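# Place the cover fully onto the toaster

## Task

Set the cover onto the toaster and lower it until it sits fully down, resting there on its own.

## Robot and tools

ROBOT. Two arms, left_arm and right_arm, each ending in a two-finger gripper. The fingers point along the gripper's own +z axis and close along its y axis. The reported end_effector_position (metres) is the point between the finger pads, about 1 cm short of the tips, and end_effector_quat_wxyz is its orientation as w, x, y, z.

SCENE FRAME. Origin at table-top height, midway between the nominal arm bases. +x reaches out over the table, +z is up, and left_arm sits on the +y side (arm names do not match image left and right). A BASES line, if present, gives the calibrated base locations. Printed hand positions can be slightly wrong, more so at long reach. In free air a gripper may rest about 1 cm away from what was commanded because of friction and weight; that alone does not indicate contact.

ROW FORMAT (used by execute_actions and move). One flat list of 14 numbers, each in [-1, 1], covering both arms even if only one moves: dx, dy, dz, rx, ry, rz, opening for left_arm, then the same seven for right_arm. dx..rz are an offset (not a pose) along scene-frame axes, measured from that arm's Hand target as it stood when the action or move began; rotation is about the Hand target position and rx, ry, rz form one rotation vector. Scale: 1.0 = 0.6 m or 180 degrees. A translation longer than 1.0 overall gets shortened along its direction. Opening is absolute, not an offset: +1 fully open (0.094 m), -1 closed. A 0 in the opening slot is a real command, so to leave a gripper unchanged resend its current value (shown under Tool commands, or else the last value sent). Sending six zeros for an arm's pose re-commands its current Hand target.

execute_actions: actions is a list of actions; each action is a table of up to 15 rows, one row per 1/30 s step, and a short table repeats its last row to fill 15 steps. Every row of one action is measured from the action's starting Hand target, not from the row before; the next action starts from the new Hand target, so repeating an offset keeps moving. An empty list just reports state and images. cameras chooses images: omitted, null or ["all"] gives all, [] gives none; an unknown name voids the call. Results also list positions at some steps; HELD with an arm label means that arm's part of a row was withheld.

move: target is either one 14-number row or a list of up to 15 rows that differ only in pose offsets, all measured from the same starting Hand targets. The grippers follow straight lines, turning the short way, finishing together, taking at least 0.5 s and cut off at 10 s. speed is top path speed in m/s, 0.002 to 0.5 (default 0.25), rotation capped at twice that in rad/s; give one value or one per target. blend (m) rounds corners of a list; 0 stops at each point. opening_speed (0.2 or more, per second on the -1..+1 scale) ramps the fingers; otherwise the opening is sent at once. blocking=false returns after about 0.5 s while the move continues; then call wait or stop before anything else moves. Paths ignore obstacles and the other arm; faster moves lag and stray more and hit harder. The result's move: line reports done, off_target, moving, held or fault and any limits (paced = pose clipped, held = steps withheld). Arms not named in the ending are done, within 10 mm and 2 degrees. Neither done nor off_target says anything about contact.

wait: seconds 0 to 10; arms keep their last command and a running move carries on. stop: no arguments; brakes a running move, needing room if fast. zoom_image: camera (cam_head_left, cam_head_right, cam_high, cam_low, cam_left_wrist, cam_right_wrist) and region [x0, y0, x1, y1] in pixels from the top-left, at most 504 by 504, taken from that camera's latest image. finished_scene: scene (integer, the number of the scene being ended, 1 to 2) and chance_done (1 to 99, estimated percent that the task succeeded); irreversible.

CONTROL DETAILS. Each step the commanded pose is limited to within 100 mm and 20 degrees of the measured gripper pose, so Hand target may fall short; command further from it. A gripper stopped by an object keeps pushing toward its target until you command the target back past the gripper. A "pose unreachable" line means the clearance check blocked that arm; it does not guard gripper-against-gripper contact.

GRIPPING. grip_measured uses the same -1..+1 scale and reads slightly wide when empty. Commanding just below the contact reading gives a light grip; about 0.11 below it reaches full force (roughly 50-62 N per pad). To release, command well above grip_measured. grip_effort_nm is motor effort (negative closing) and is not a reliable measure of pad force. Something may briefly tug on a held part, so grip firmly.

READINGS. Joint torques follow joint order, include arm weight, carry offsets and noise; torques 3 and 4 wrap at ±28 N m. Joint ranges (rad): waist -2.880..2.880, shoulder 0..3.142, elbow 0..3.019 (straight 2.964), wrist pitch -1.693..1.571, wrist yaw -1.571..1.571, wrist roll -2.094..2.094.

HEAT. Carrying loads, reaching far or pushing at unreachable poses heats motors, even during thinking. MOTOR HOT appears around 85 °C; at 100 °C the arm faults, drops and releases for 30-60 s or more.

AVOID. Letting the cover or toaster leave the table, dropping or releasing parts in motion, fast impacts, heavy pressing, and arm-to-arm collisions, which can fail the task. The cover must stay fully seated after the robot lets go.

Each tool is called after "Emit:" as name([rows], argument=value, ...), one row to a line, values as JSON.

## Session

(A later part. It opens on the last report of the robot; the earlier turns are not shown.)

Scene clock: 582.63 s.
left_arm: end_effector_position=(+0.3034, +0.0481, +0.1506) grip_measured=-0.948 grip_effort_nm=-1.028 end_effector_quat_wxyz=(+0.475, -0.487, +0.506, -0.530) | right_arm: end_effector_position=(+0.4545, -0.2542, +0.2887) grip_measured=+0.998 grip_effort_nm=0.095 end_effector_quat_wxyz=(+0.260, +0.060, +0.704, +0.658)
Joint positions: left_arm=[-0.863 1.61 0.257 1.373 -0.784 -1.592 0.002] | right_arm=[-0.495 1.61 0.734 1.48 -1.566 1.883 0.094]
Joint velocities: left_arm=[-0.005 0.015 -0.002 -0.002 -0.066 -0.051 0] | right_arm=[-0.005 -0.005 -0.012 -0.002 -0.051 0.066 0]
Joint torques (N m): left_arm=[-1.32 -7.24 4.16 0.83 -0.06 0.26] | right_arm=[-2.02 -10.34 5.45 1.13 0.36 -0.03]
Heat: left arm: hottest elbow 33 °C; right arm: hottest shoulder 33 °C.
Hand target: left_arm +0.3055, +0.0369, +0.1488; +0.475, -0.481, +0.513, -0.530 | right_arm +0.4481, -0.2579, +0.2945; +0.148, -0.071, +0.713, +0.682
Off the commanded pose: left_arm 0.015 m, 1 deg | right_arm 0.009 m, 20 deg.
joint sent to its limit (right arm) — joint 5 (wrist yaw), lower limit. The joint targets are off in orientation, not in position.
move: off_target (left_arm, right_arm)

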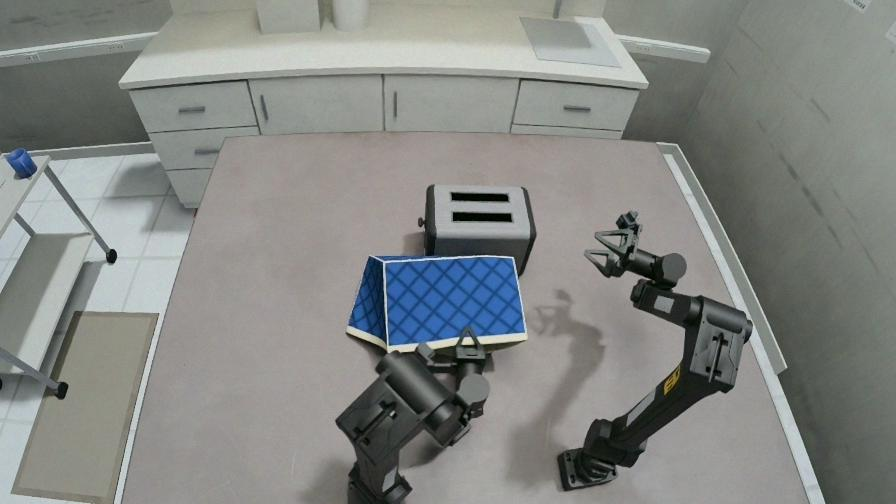

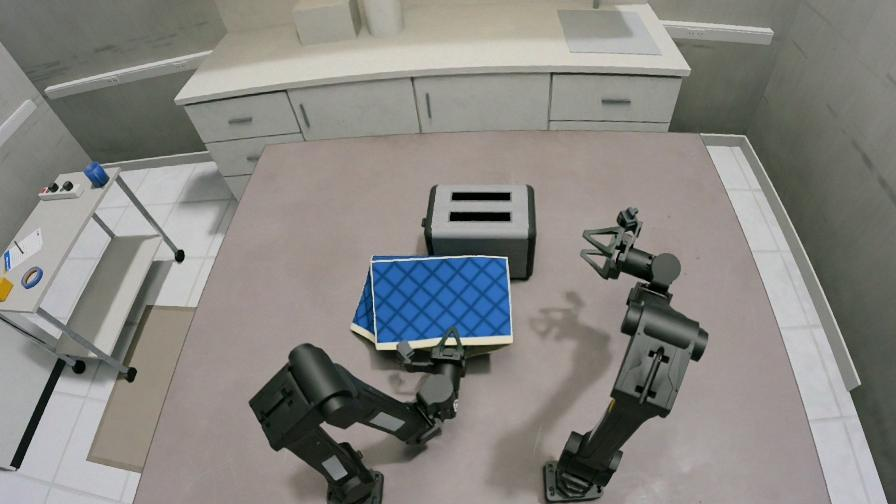

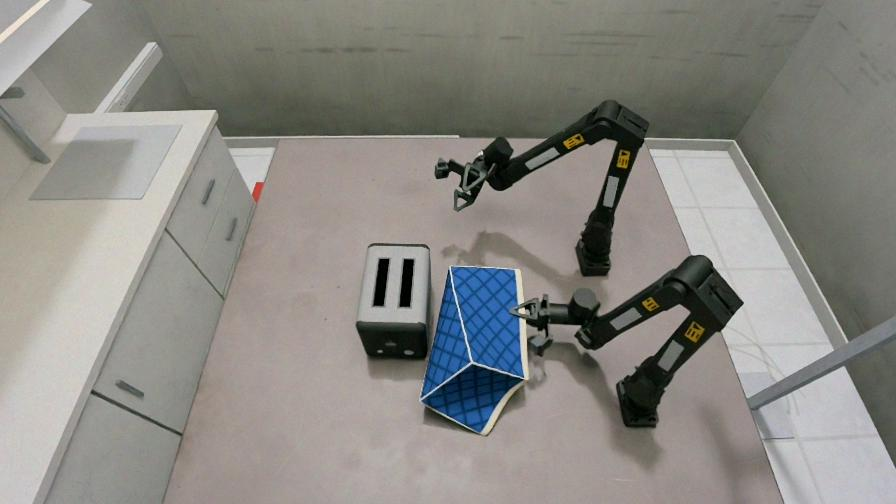

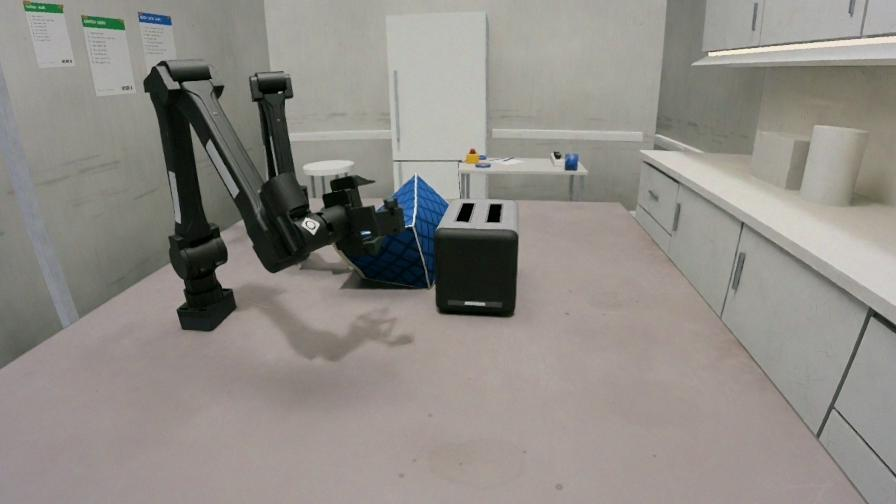

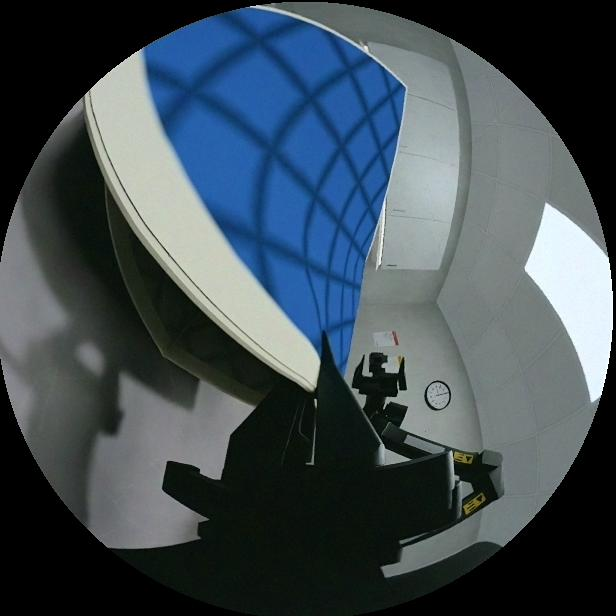

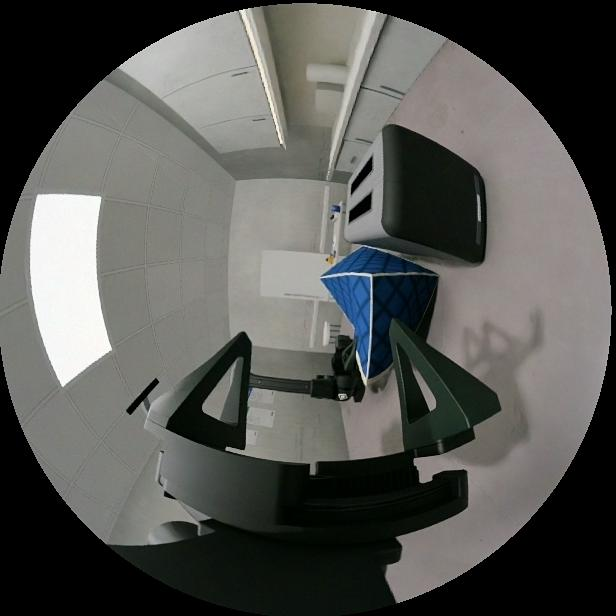

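Emit:
move([
  [-0.05,0.02,-0.08,0,0,0.0,-0.98,0,0,0,0,0,0,1],
  [-0.02,0.02,-0.14,0,-0.06,0.0,-0.98,0,0,0,0,0,0,1],
], speed=0.1)

Scene clock: 588.90 s.
left_arm: end_effector_position=(+0.2893, +0.0443, +0.0679) grip_measured=-0.948 grip_effort_nm=-1.028 end_effector_quat_wxyz=(+0.470, -0.503, +0.536, -0.489) | right_arm: end_effector_position=(+0.4545, -0.2542, +0.2887) grip_measured=+0.998 grip_effort_nm=0.100 end_effector_quat_wxyz=(+0.260, +0.060, +0.704, +0.658)
Joint positions: left_arm=[-0.923 1.951 0.274 1.555 -0.862 -1.651 0.002] | right_arm=[-0.495 1.61 0.734 1.48 -1.566 1.883 0.094]
Joint velocities: left_arm=[-0.005 -0.015 -0.002 0.017 -0.051 -0.022 0] | right_arm=[0.005 0.005 0.017 -0.007 0.037 -0.022 0]
Joint torques (N m): left_arm=[1.2 -8.88 0.92 1.88 -0.22 0.04] | right_arm=[-2.02 -10.46 5.42 1.13 0.35 -0.02]
Heat: left arm: hottest elbow 32 °C; right arm: hottest shoulder 33 °C.
Hand target: left_arm +0.2938, +0.0492, +0.0660; +0.521, -0.429, +0.466, -0.572 | right_arm +0.4481, -0.2579, +0.2945; +0.148, -0.071, +0.713, +0.682
Off the commanded pose: left_arm 0.007 m, 16 deg | right_arm 0.009 m, 20 deg.
joint sent to its limit (left arm) — joint 4 (wrist pitch), upper limit. The joint targets are off in orientation, not in position.
joint sent to its limit (right arm) — joint 5 (wrist yaw), lower limit. The joint targets are off in orientation, not in position.
move: off_target (left_arm, right_arm); limits=paced

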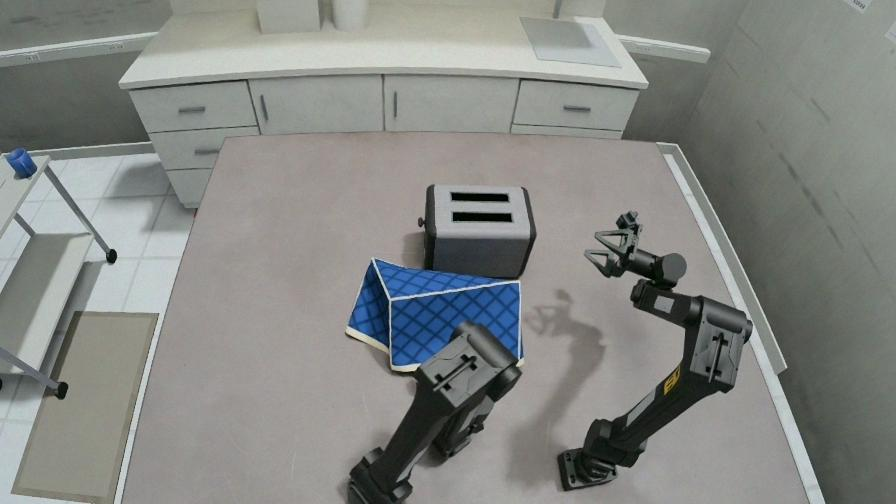

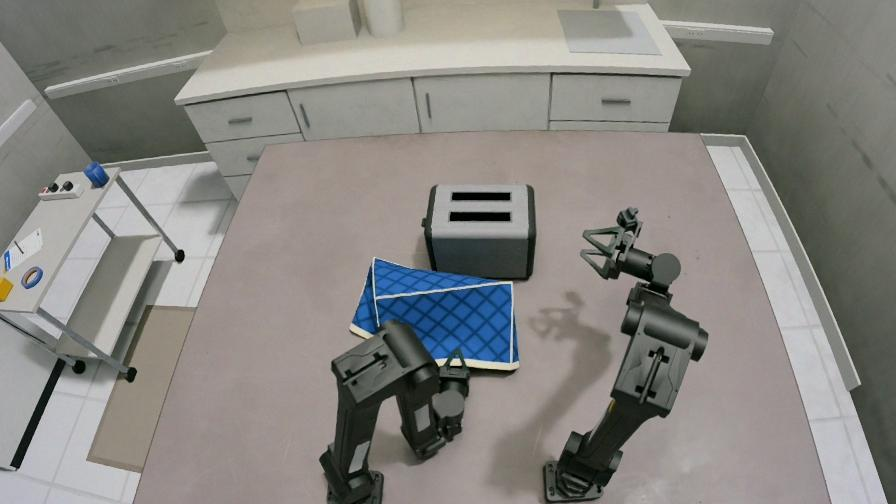

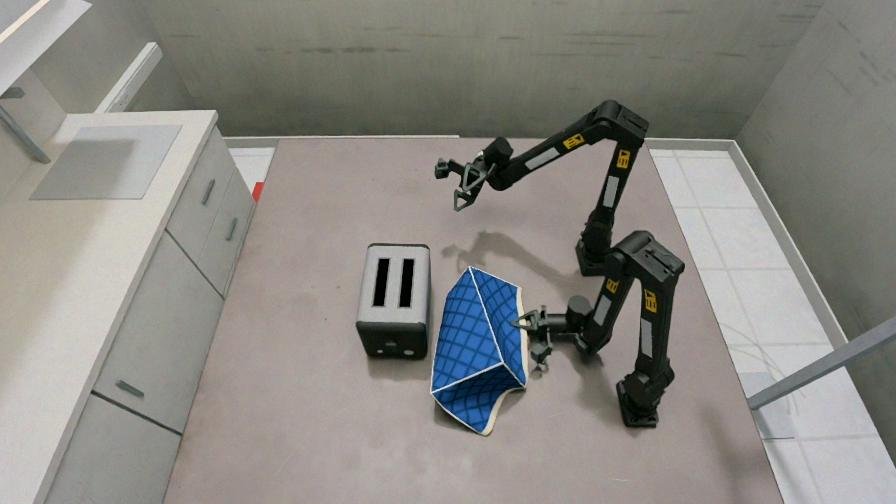

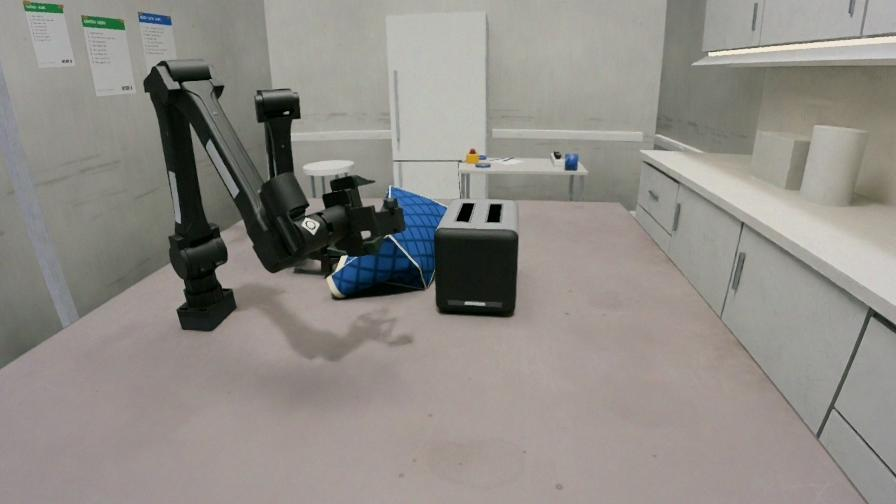

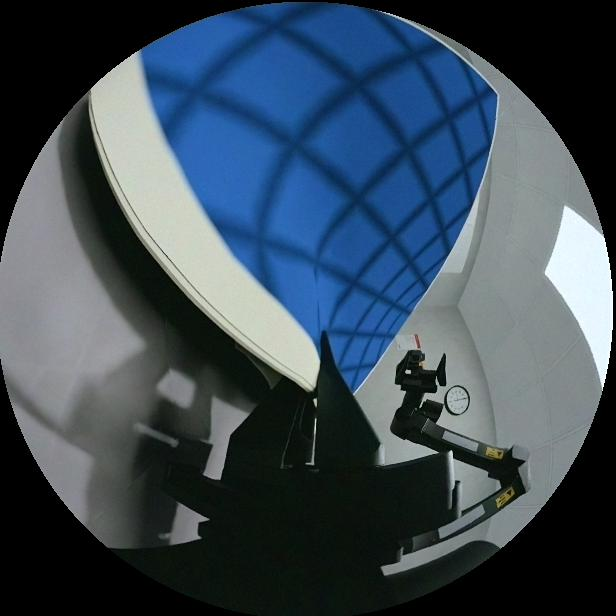

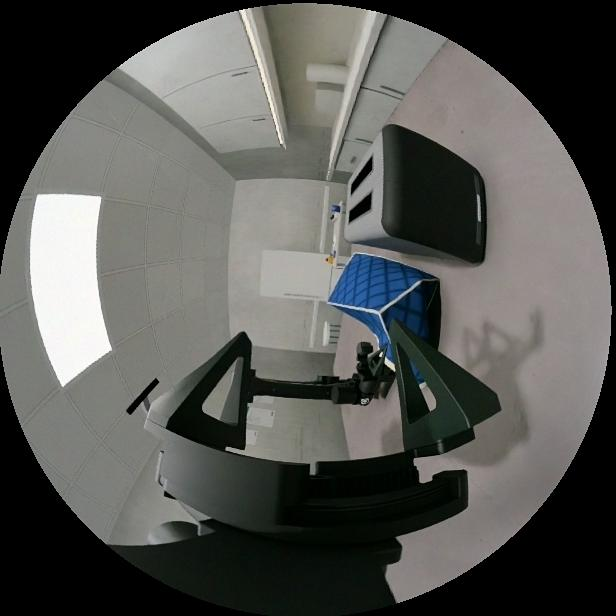

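Emit:
move([
  [-0.05,0.0,-0.05,0,0,0.0,-0.98,0,0,0,0,0,0,1],
], speed=0.1, cameras=[])

Emit:
move([
  [0,0.0,0,0,0,0.0,-0.3,0,0,0,0,0,0,1],
], opening_speed=0.5)

Scene clock: 594.57 s.
left_arm: end_effector_position=(+0.2705, +0.0502, +0.0453) grip_measured=-0.948 grip_effort_nm=-1.028 end_effector_quat_wxyz=(-0.475, +0.534, -0.516, +0.473) | right_arm: end_effector_position=(+0.4545, -0.2542, +0.2887) grip_measured=+0.998 grip_effort_nm=0.090 end_effector_quat_wxyz=(+0.260, +0.060, +0.704, +0.658)
Joint positions: left_arm=[-0.996 2.033 0.275 1.567 -1.002 -1.748 0.002] | right_arm=[-0.495 1.61 0.734 1.48 -1.566 1.883 0.094]
Joint velocities: left_arm=[-0.024 -0.005 0.007 0.007 0.037 -0.007 0] | right_arm=[-0.005 0.005 -0.002 0.002 -0.007 -0.007 0]
Joint torques (N m): left_arm=[-1.61 -7.59 -0.38 1.24 -0.28 -0.01] | right_arm=[-2.02 -10.4 5.42 1.14 0.35 -0.02]
Heat: left arm: hottest elbow 32 °C; right arm: hottest shoulder 33 °C.
Hand target: left_arm +0.2643, +0.0493, +0.0362; -0.520, +0.430, -0.466, +0.572 | right_arm +0.4481, -0.2579, +0.2945; +0.148, -0.071, +0.713, +0.682
Off the commanded pose: left_arm 0.011 m, 18 deg | right_arm 0.009 m, 20 deg.
joint sent to its limit (left arm) — joint 4 (wrist pitch), upper limit. The joint targets are off in orientation, not in position.
joint sent to its limit (right arm) — joint 5 (wrist yaw), lower limit. The joint targets are off in orientation, not in position.
move: off_target (left_arm, right_arm)
No camera images: "cameras" was empty.

Scene clock: 596.27 s.
left_arm: end_effector_position=(+0.2705, +0.0507, +0.0454) grip_measured=-0.303 grip_effort_nm=0.095 end_effector_quat_wxyz=(-0.475, +0.535, -0.515, +0.473) | right_arm: end_effector_position=(+0.4545, -0.2542, +0.2887) grip_measured=+0.998 grip_effort_nm=0.090 end_effector_quat_wxyz=(+0.260, +0.060, +0.704, +0.658)
Joint positions: left_arm=[-0.996 2.033 0.275 1.567 -1.004 -1.751 0.033] | right_arm=[-0.495 1.61 0.734 1.48 -1.566 1.883 0.094]
Joint velocities: left_arm=[-0.005 -0.005 -0.017 -0.007 -0.007 -0.022 0.002] | right_arm=[-0.005 0.005 0.002 0.012 0.007 -0.081 0]
Joint torques (N m): left_arm=[-1.38 -8.35 -0.32 1.29 -0.25 -0.02] | right_arm=[-1.96 -10.34 5.41 1.09 0.35 -0.03]
Heat: left arm: hottest elbow 32 °C; right arm: hottest shoulder 32 °C.
Hand target: left_arm +0.2644, +0.0493, +0.0362; -0.521, +0.430, -0.466, +0.572 | right_arm +0.4481, -0.2579, +0.2945; +0.148, -0.071, +0.713, +0.682
Off the commanded pose: left_arm 0.011 m, 18 deg | right_arm 0.009 m, 20 deg.
joint sent to its limit (left arm) — joint 4 (wrist pitch), upper limit. The joint targets are off in orientation, not in position.
joint sent to its limit (right arm) — joint 5 (wrist yaw), lower limit. The joint targets are off in orientation, not in position.
move: off_target (left_arm, right_arm)

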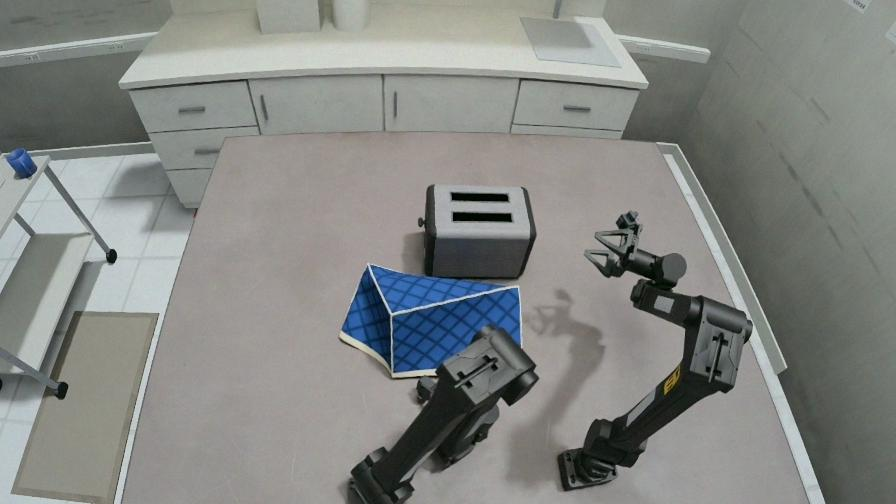

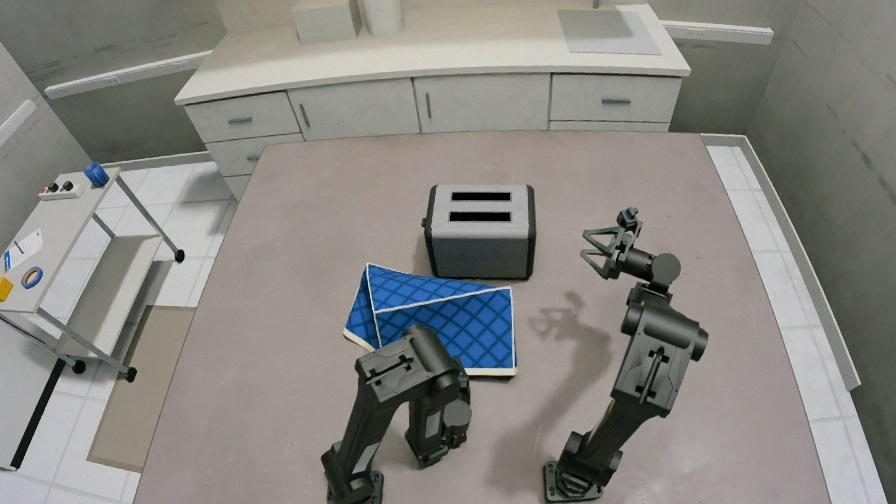

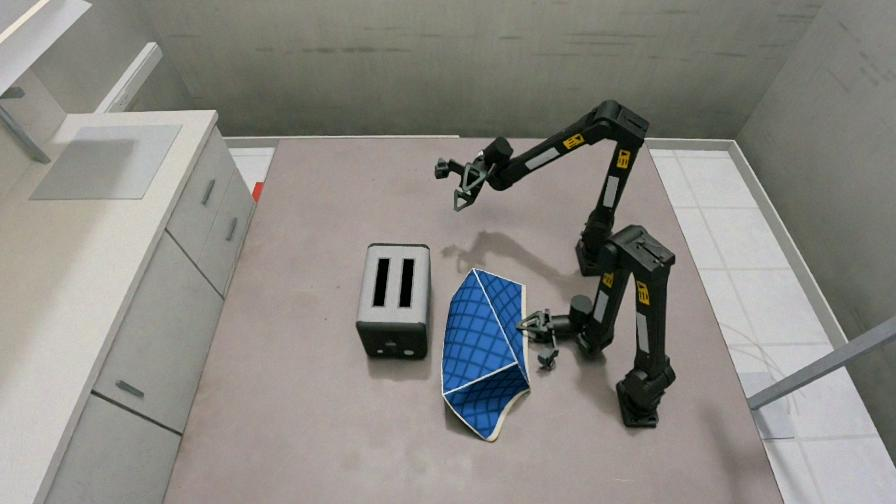

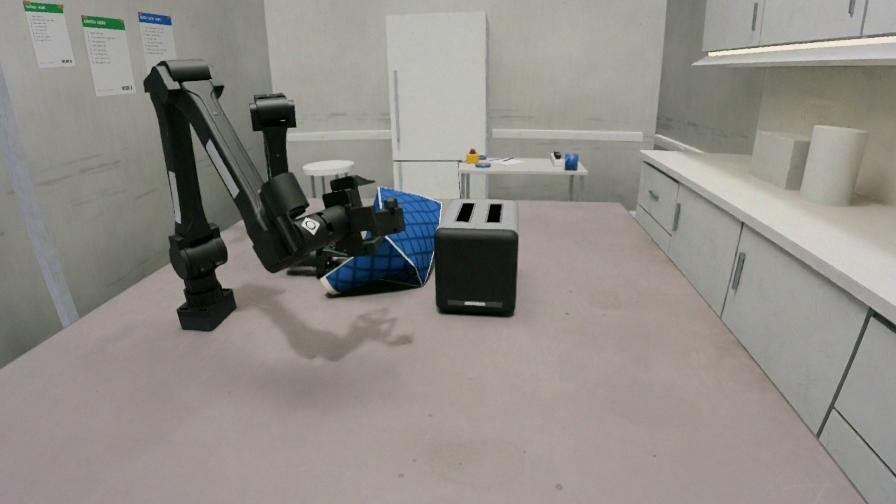

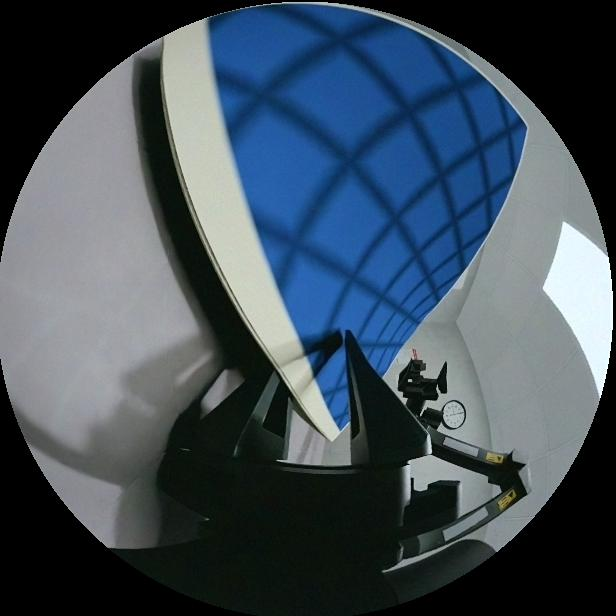

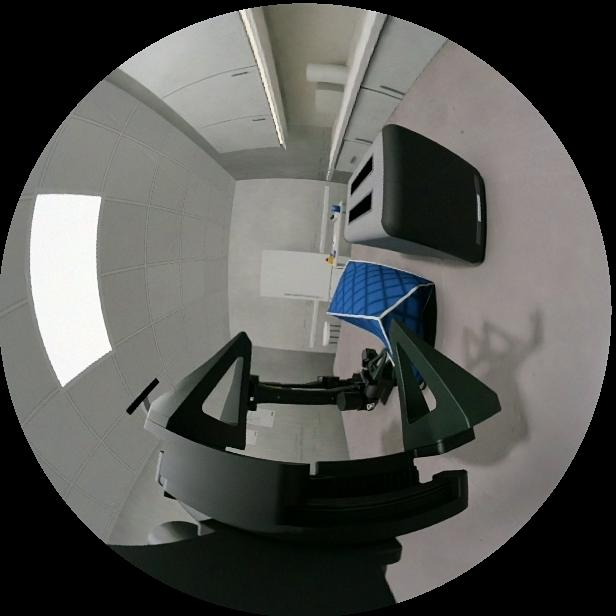

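Emit:
move([
  [-0.14,0.06,0.0,0,0,0.0,-0.1,0,0,0,0,0,0,1],
  [-0.14,0.2,0.2,0,0,0.0,-0.1,0,0,0,0,0,0,1],
], speed=0.15)

Scene clock: 602.60 s.
left_arm: end_effector_position=(+0.1833, +0.0990, +0.0574) grip_measured=-0.102 grip_effort_nm=0.095 end_effector_quat_wxyz=(-0.488, +0.540, -0.503, +0.466) | right_arm: end_effector_position=(+0.4545, -0.2542, +0.2887) grip_measured=+0.998 grip_effort_nm=0.090 end_effector_quat_wxyz=(+0.260, +0.060, +0.704, +0.658)
Joint positions: left_arm=[-1.282 2.021 0.077 1.574 -1.321 -1.942 0.042] | right_arm=[-0.495 1.61 0.734 1.48 -1.566 1.883 0.094]
Joint velocities: left_arm=[0.005 -0.005 -0.007 0.017 -0.081 -0.066 -0.002] | right_arm=[-0.005 -0.015 0.017 0.012 0.022 0.022 -0.001]
Joint torques (N m): left_arm=[-0.03 -6.59 -1.37 0.62 -0.21 0.15] | right_arm=[-2.02 -10.34 5.39 1.13 0.35 -0.02]
Heat: left arm: hottest shoulder 31 °C; right arm: hottest shoulder 32 °C.
Hand target: left_arm +0.1832, +0.0993, +0.0538; -0.491, +0.538, -0.507, +0.461 | right_arm +0.4481, -0.2579, +0.2945; +0.148, -0.071, +0.713, +0.682
Off the commanded pose: left_arm 0.121 m, 18 deg | right_arm 0.009 m, 20 deg.
joint sent to its limit (right arm) — joint 5 (wrist yaw), lower limit.
move: held (left_arm; a check stopped the path), off_target (right_arm); path passed 1 of 2 targets; limits=held
pose unreachable (left arm): on one or more control steps of this call, first in action 0 (counted from 0), this arm could not follow its commanded pose, so it was not sent that pose on those steps. It may still have moved: this result reports where it is.
cause: moving toward the commanded pose would bring two parts of the arm too close to each other (its shoulder (the part past joint 1) and its forearm (the part past joint 3), with joints 2 (shoulder) and 3 (elbow) between them).

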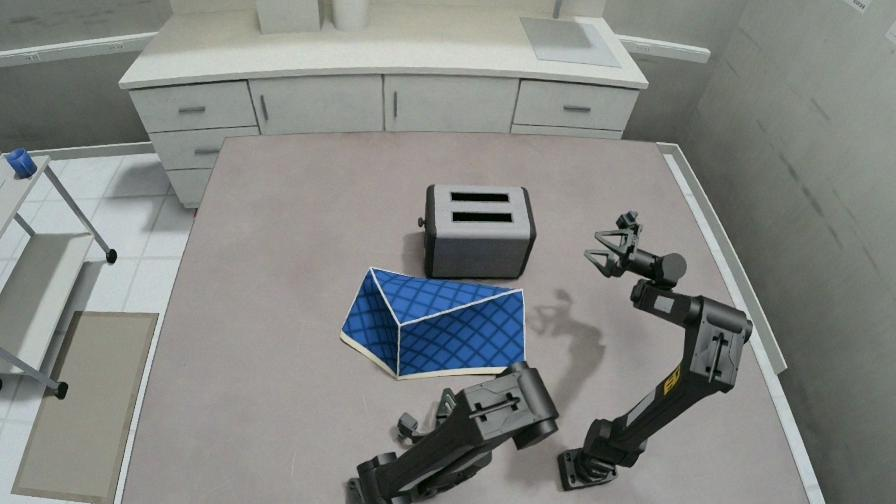

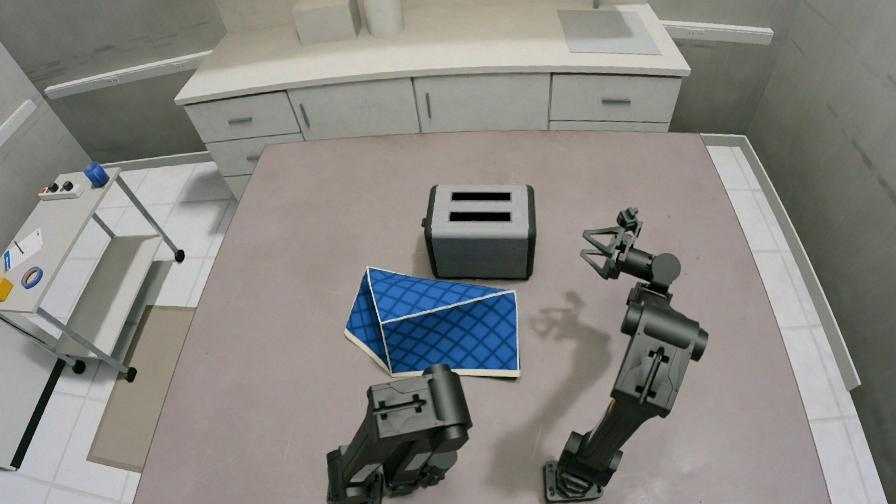

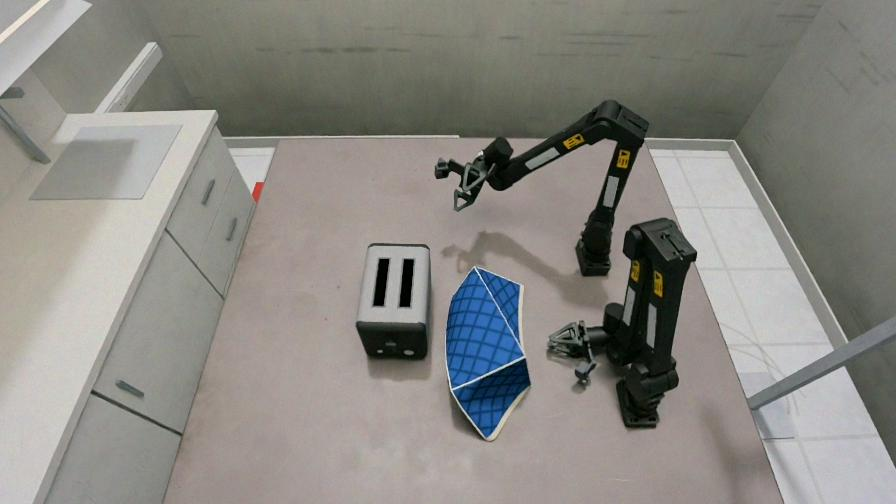

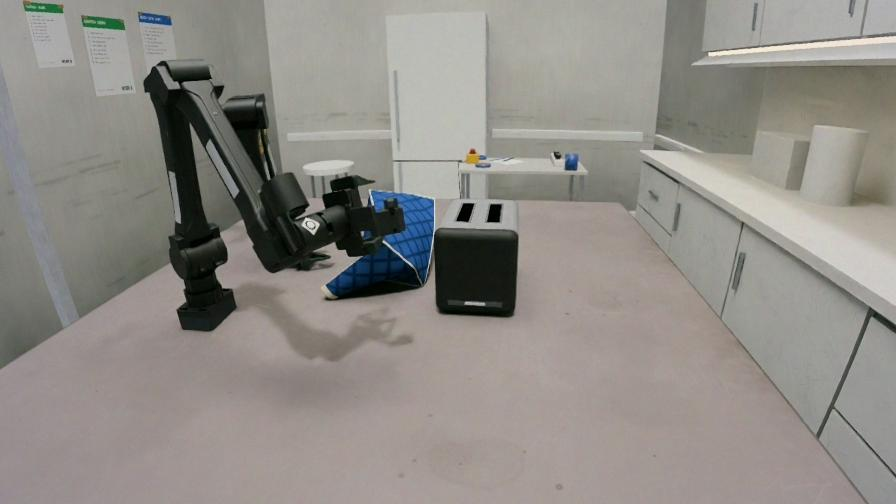

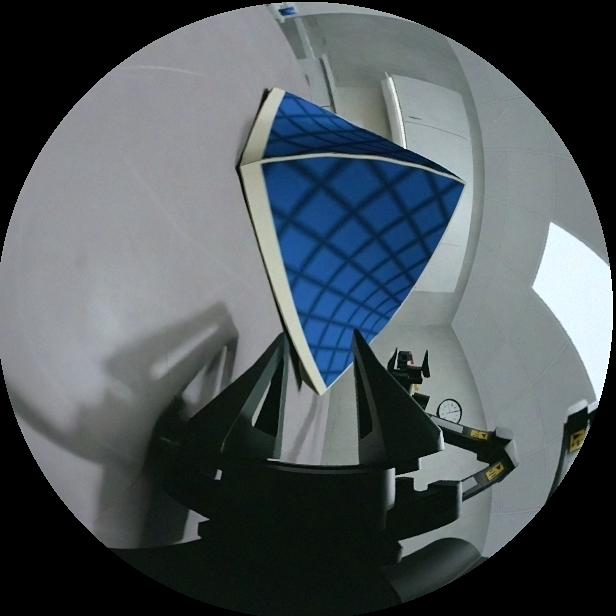

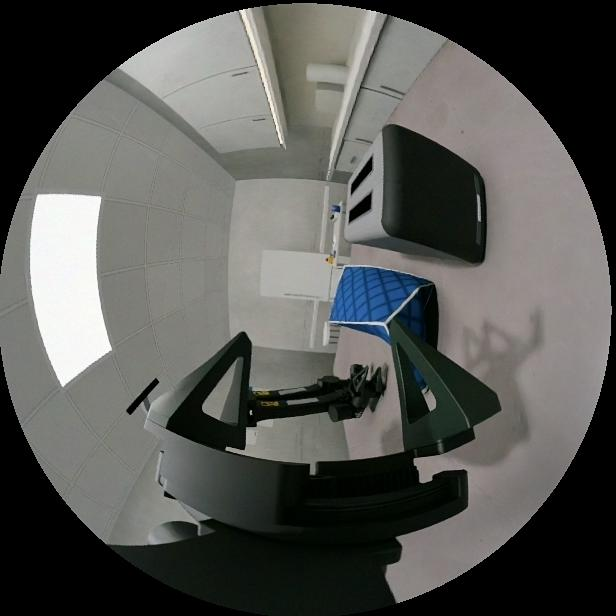

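Emit:
zoom_image(camera="cam_low", region=[290, 160, 530, 330])

Emit:
zoom_image(camera="cam_high", region=[340, 220, 640, 460])

Emit:
zoom_image(camera="cam_head_right", region=[310, 180, 560, 410])

Scaled by 2.100.

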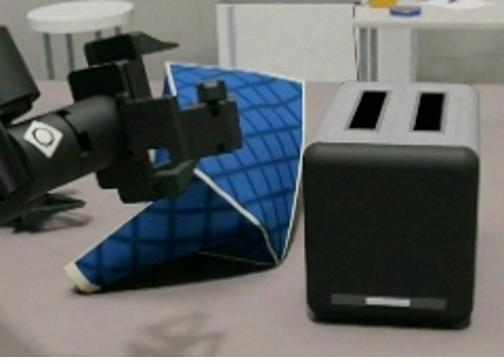

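Scaled by 1.680.

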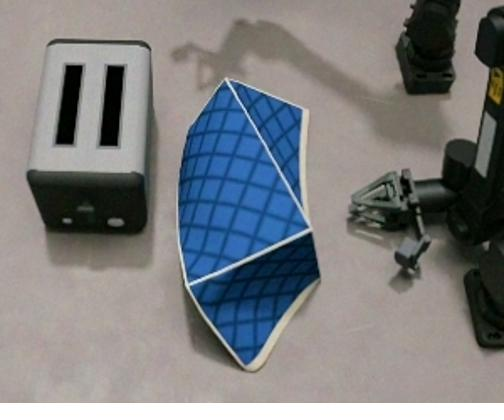

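Scaled by 2.016.

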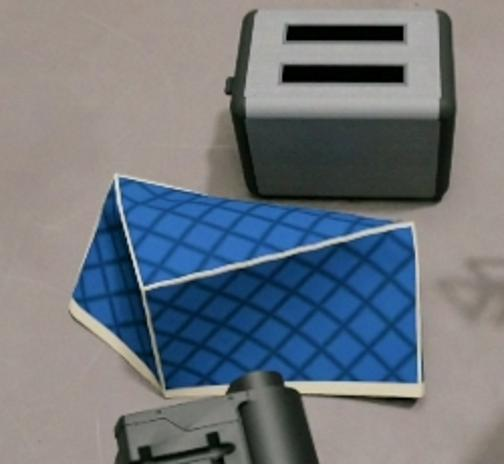

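Emit:
move([
  [0.03,0.15,0.2,0,0,0.0,0.5,0,0,0,0,0,0,1],
], cameras=[])

Emit:
move([
  [0.1,0.4,0.1,0,0,0.1,1,0,-0.02,0.0,0,0,0,1],
], cameras=[])

Scene clock: 630.83 s.
left_arm: end_effector_position=(+0.1831, +0.0985, +0.0581) grip_measured=+0.497 grip_effort_nm=0.095 end_effector_quat_wxyz=(-0.485, +0.538, -0.506, +0.467) | right_arm: end_effector_position=(+0.4545, -0.2542, +0.2887) grip_measured=+0.998 grip_effort_nm=0.100 end_effector_quat_wxyz=(+0.260, +0.060, +0.704, +0.658)
Joint positions: left_arm=[-1.281 2.014 0.073 1.574 -1.31 -1.937 0.07] | right_arm=[-0.495 1.61 0.734 1.48 -1.566 1.883 0.094]
Joint velocities: left_arm=[-0.005 0.005 -0.012 -0.002 -0.081 0.051 0.002] | right_arm=[-0.015 -0.024 0.012 -0.002 -0.095 0.051 0.001]
Joint torques (N m): left_arm=[-0.03 -7.24 -1.22 0.75 -0.34 0.12] | right_arm=[-1.9 -10.34 5.49 1.11 0.36 -0.02]
Heat: left arm: hottest shoulder 30 °C; right arm: hottest shoulder 32 °C.
Hand target: left_arm +0.1833, +0.0980, +0.0570; -0.486, +0.539, -0.506, +0.466 | right_arm +0.4485, -0.2574, +0.2944; +0.231, +0.012, +0.710, +0.665
Off the commanded pose: left_arm 0.148 m, 1 deg | right_arm 0.009 m, 20 deg.
joint sent to its limit (right arm) — joint 5 (wrist yaw), lower limit.
move: held (left_arm; a check stopped the path), off_target (right_arm; braked when a check withheld steps of left_arm); limits=held
pose unreachable (left arm): on one or more control steps of this call, first in action 0 (counted from 0), this arm could not follow its commanded pose, so it was not sent that pose on those steps. It may still have moved: this result reports where it is.
cause: moving toward the commanded pose would bring two parts of the arm too close to each other (its shoulder (the part past joint 1) and its forearm (the part past joint 3), with joints 2 (shoulder) and 3 (elbow) between them).
No camera images: "cameras" was empty.

Scene clock: 631.40 s.
left_arm: end_effector_position=(+0.1835, +0.1007, +0.0673) grip_measured=+0.995 grip_effort_nm=0.212 end_effector_quat_wxyz=(-0.485, +0.543, -0.495, +0.473) | right_arm: end_effector_position=(+0.4544, -0.2554, +0.2887) grip_measured=+0.998 grip_effort_nm=0.095 end_effector_quat_wxyz=(+0.261, +0.061, +0.704, +0.658)
Joint positions: left_arm=[-1.278 1.973 0.064 1.578 -1.318 -1.926 0.094] | right_arm=[-0.498 1.61 0.734 1.48 -1.566 1.883 0.094]
Joint velocities: left_arm=[-0.005 -0.015 -0.007 -0.002 -0.007 0.007 0] | right_arm=[-0.015 0.005 -0.017 -0.032 0.037 -0.051 0]
Joint torques (N m): left_arm=[-0.44 -6.42 -1.05 0.59 -0.14 0.11] | right_arm=[-2.02 -10.29 5.63 1.1 0.35 -0.04]
Heat: left arm: hottest shoulder 30 °C; right arm: hottest shoulder 32 °C.
Hand target: left_arm +0.1833, +0.1001, +0.0642; -0.486, +0.542, -0.499, +0.471 | right_arm +0.4489, -0.2593, +0.2942; +0.263, +0.046, +0.706, +0.656
Off the commanded pose: left_arm 0.250 m, 18 deg | right_arm 0.016 m, 7 deg.
joint read past its limit (left arm) — joint 4 (wrist pitch), upper limit.
joint sent to its limit (right arm) — joint 5 (wrist yaw), lower limit.
move: held (left_arm; a check stopped the path), off_target (right_arm; braked when a check withheld steps of left_arm); limits=held
pose unreachable (left arm): on one or more control steps of this call, first in action 0 (counted from 0), this arm could not follow its commanded pose, so it was not sent that pose on those steps. It may still have moved: this result reports where it is.
cause: moving toward the commanded pose would bring two parts of the arm too close to each other (its shoulder (the part past joint 1) and its forearm (the part past joint 3), with joints 2 (shoulder) and 3 (elbow) between them).
No camera images: "cameras" was empty.

Emit:
move([
  [0.03,0.0,0.12,0,0.15,0.0,1,0,0,0.0,0,0,0,1],
], cameras=[])

Emit:
move([
  [0.05,0.15,0.2,0,0,0.0,1,0,0,0.0,0,0,0,1],
], cameras=["cam_high"])

Scene clock: 637.23 s.
left_arm: end_effector_position=(+0.1909, +0.1086, +0.1081) grip_measured=+0.998 grip_effort_nm=0.095 end_effector_quat_wxyz=(+0.355, -0.557, +0.663, -0.351) | right_arm: end_effector_position=(+0.4544, -0.2554, +0.2887) grip_measured=+0.998 grip_effort_nm=0.095 end_effector_quat_wxyz=(+0.261, +0.061, +0.704, +0.658)
Joint positions: left_arm=[-1.042 0.717 0.174 -0.243 -0.785 -2.095 0.094] | right_arm=[-0.498 1.61 0.734 1.48 -1.566 1.883 0.094]
Joint velocities: left_arm=[-0.024 -0.015 0.002 -0.007 -0.007 -0.051 -0.001] | right_arm=[0.005 -0.005 -0.027 0.022 0.037 -0.037 0]
Joint torques (N m): left_arm=[1.03 -1.44 10.22 0.47 -0.24 0.06] | right_arm=[-2.02 -10.23 5.6 1.09 0.36 -0.03]
Heat: left arm: hottest elbow 31 °C; right arm: hottest shoulder 32 °C.
Hand target: left_arm +0.1997, +0.0988, +0.1308; +0.355, -0.640, +0.597, -0.329 | right_arm +0.4489, -0.2593, +0.2942; +0.263, +0.046, +0.706, +0.656
Off the commanded pose: left_arm 0.031 m, 12 deg | right_arm 0.009 m, 2 deg.
joint sent to its limit (left arm) — joint 6 (wrist roll), lower limit. The joint targets are off in position and orientation.
joint sent to its limit (right arm) — joint 5 (wrist yaw), lower limit. The joint targets still meet the commanded pose.
move: off_target (left_arm); limits=paced
No camera images: "cameras" was empty.

Scene clock: 638.73 s.
left_arm: end_effector_position=(+0.2231, +0.1847, +0.2243) grip_measured=+0.998 grip_effort_nm=0.105 end_effector_quat_wxyz=(-0.350, +0.640, -0.607, +0.316) | right_arm: end_effector_position=(+0.4544, -0.2554, +0.2887) grip_measured=+0.998 grip_effort_nm=0.100 end_effector_quat_wxyz=(+0.261, +0.061, +0.704, +0.658)
Joint positions: left_arm=[-0.622 0.443 0.445 -0.718 -0.56 -1.979 0.094] | right_arm=[-0.498 1.61 0.734 1.48 -1.566 1.883 0.094]
Joint velocities: left_arm=[0.005 -0.005 -0.017 -0.012 -0.022 -0.051 -0.001] | right_arm=[-0.015 -0.024 -0.012 -0.012 0.022 0.066 0]
Joint torques (N m): left_arm=[1.03 0.5 11.67 0.58 -0.14 0.27] | right_arm=[-2.02 -10.29 5.61 1.13 0.35 -0.03]
Heat: left arm: hottest elbow 31 °C; right arm: hottest shoulder 32 °C.
Hand target: left_arm +0.2287, +0.1855, +0.2519; -0.355, +0.640, -0.596, +0.331 | right_arm +0.4489, -0.2593, +0.2942; +0.263, +0.046, +0.706, +0.656
Off the commanded pose: left_arm 0.028 m, 2 deg | right_arm 0.009 m, 2 deg.
joint sent to its limit (right arm) — joint 5 (wrist yaw), lower limit. The joint targets still meet the commanded pose.
move: off_target (left_arm)
Images, in order (width x height): cam_high 896x504.

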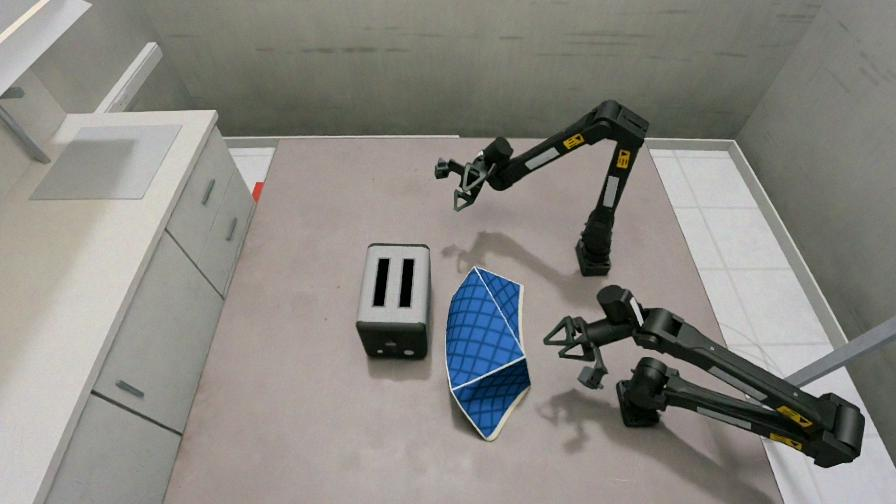

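Emit:
move([
  [0.30,0.42,0,-0.164,0.308,-0.104,1,-0.05,0,0,-0.092,0.558,-0.204,1],
], cameras=["cam_head_left"])

Scene clock: 651.07 s.
left_arm: end_effector_position=(+0.4005, +0.4244, +0.2530) grip_measured=+0.998 grip_effort_nm=0.090 end_effector_quat_wxyz=(+0.154, +0.697, -0.672, +0.196) | right_arm: end_effector_position=(+0.4062, -0.2599, +0.2846) grip_measured=+0.998 grip_effort_nm=0.076 end_effector_quat_wxyz=(-0.199, +0.692, +0.668, +0.188)
Joint positions: left_arm=[0.521 1.676 1.578 -1.678 0.464 -1.033 0.094] | right_arm=[-0.339 1.468 1.352 -1.643 -0.526 1.253 0.094]
Joint velocities: left_arm=[-0.024 -0.005 -0.002 0.002 -0.066 0.037 -0.003] | right_arm=[-0.005 -0.005 -0.002 0.002 0.007 -0.051 0]
Joint torques (N m): left_arm=[0.85 -15.38 10.11 -0.68 0.09 0.13] | right_arm=[-0.09 -7.41 13.52 -0.42 -0.06 -0.03]
Heat: left arm: hottest elbow 33 °C; right arm: hottest shoulder 32 °C.
Hand target: left_arm +0.4078, +0.4369, +0.2615; +0.177, +0.689, -0.676, +0.190 | right_arm +0.4222, -0.2608, +0.2931; -0.190, +0.681, +0.681, +0.191
Off the commanded pose: left_arm 0.016 m, 4 deg | right_arm 0.016 m, 2 deg.
joint sent to its limit (left arm) — joint 4 (wrist pitch), lower limit. The joint targets are off in position and orientation.
move: off_target (left_arm, right_arm); limits=paced
Images, in order (width x height): cam_head_left 896x504.

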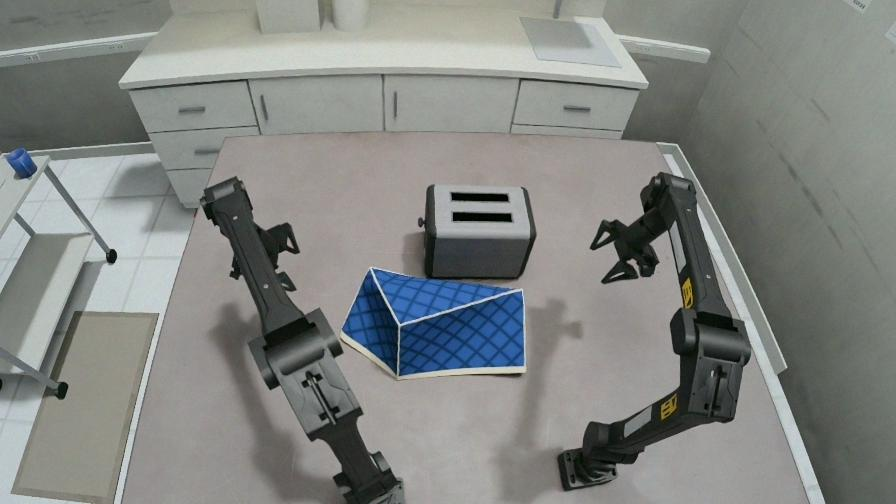

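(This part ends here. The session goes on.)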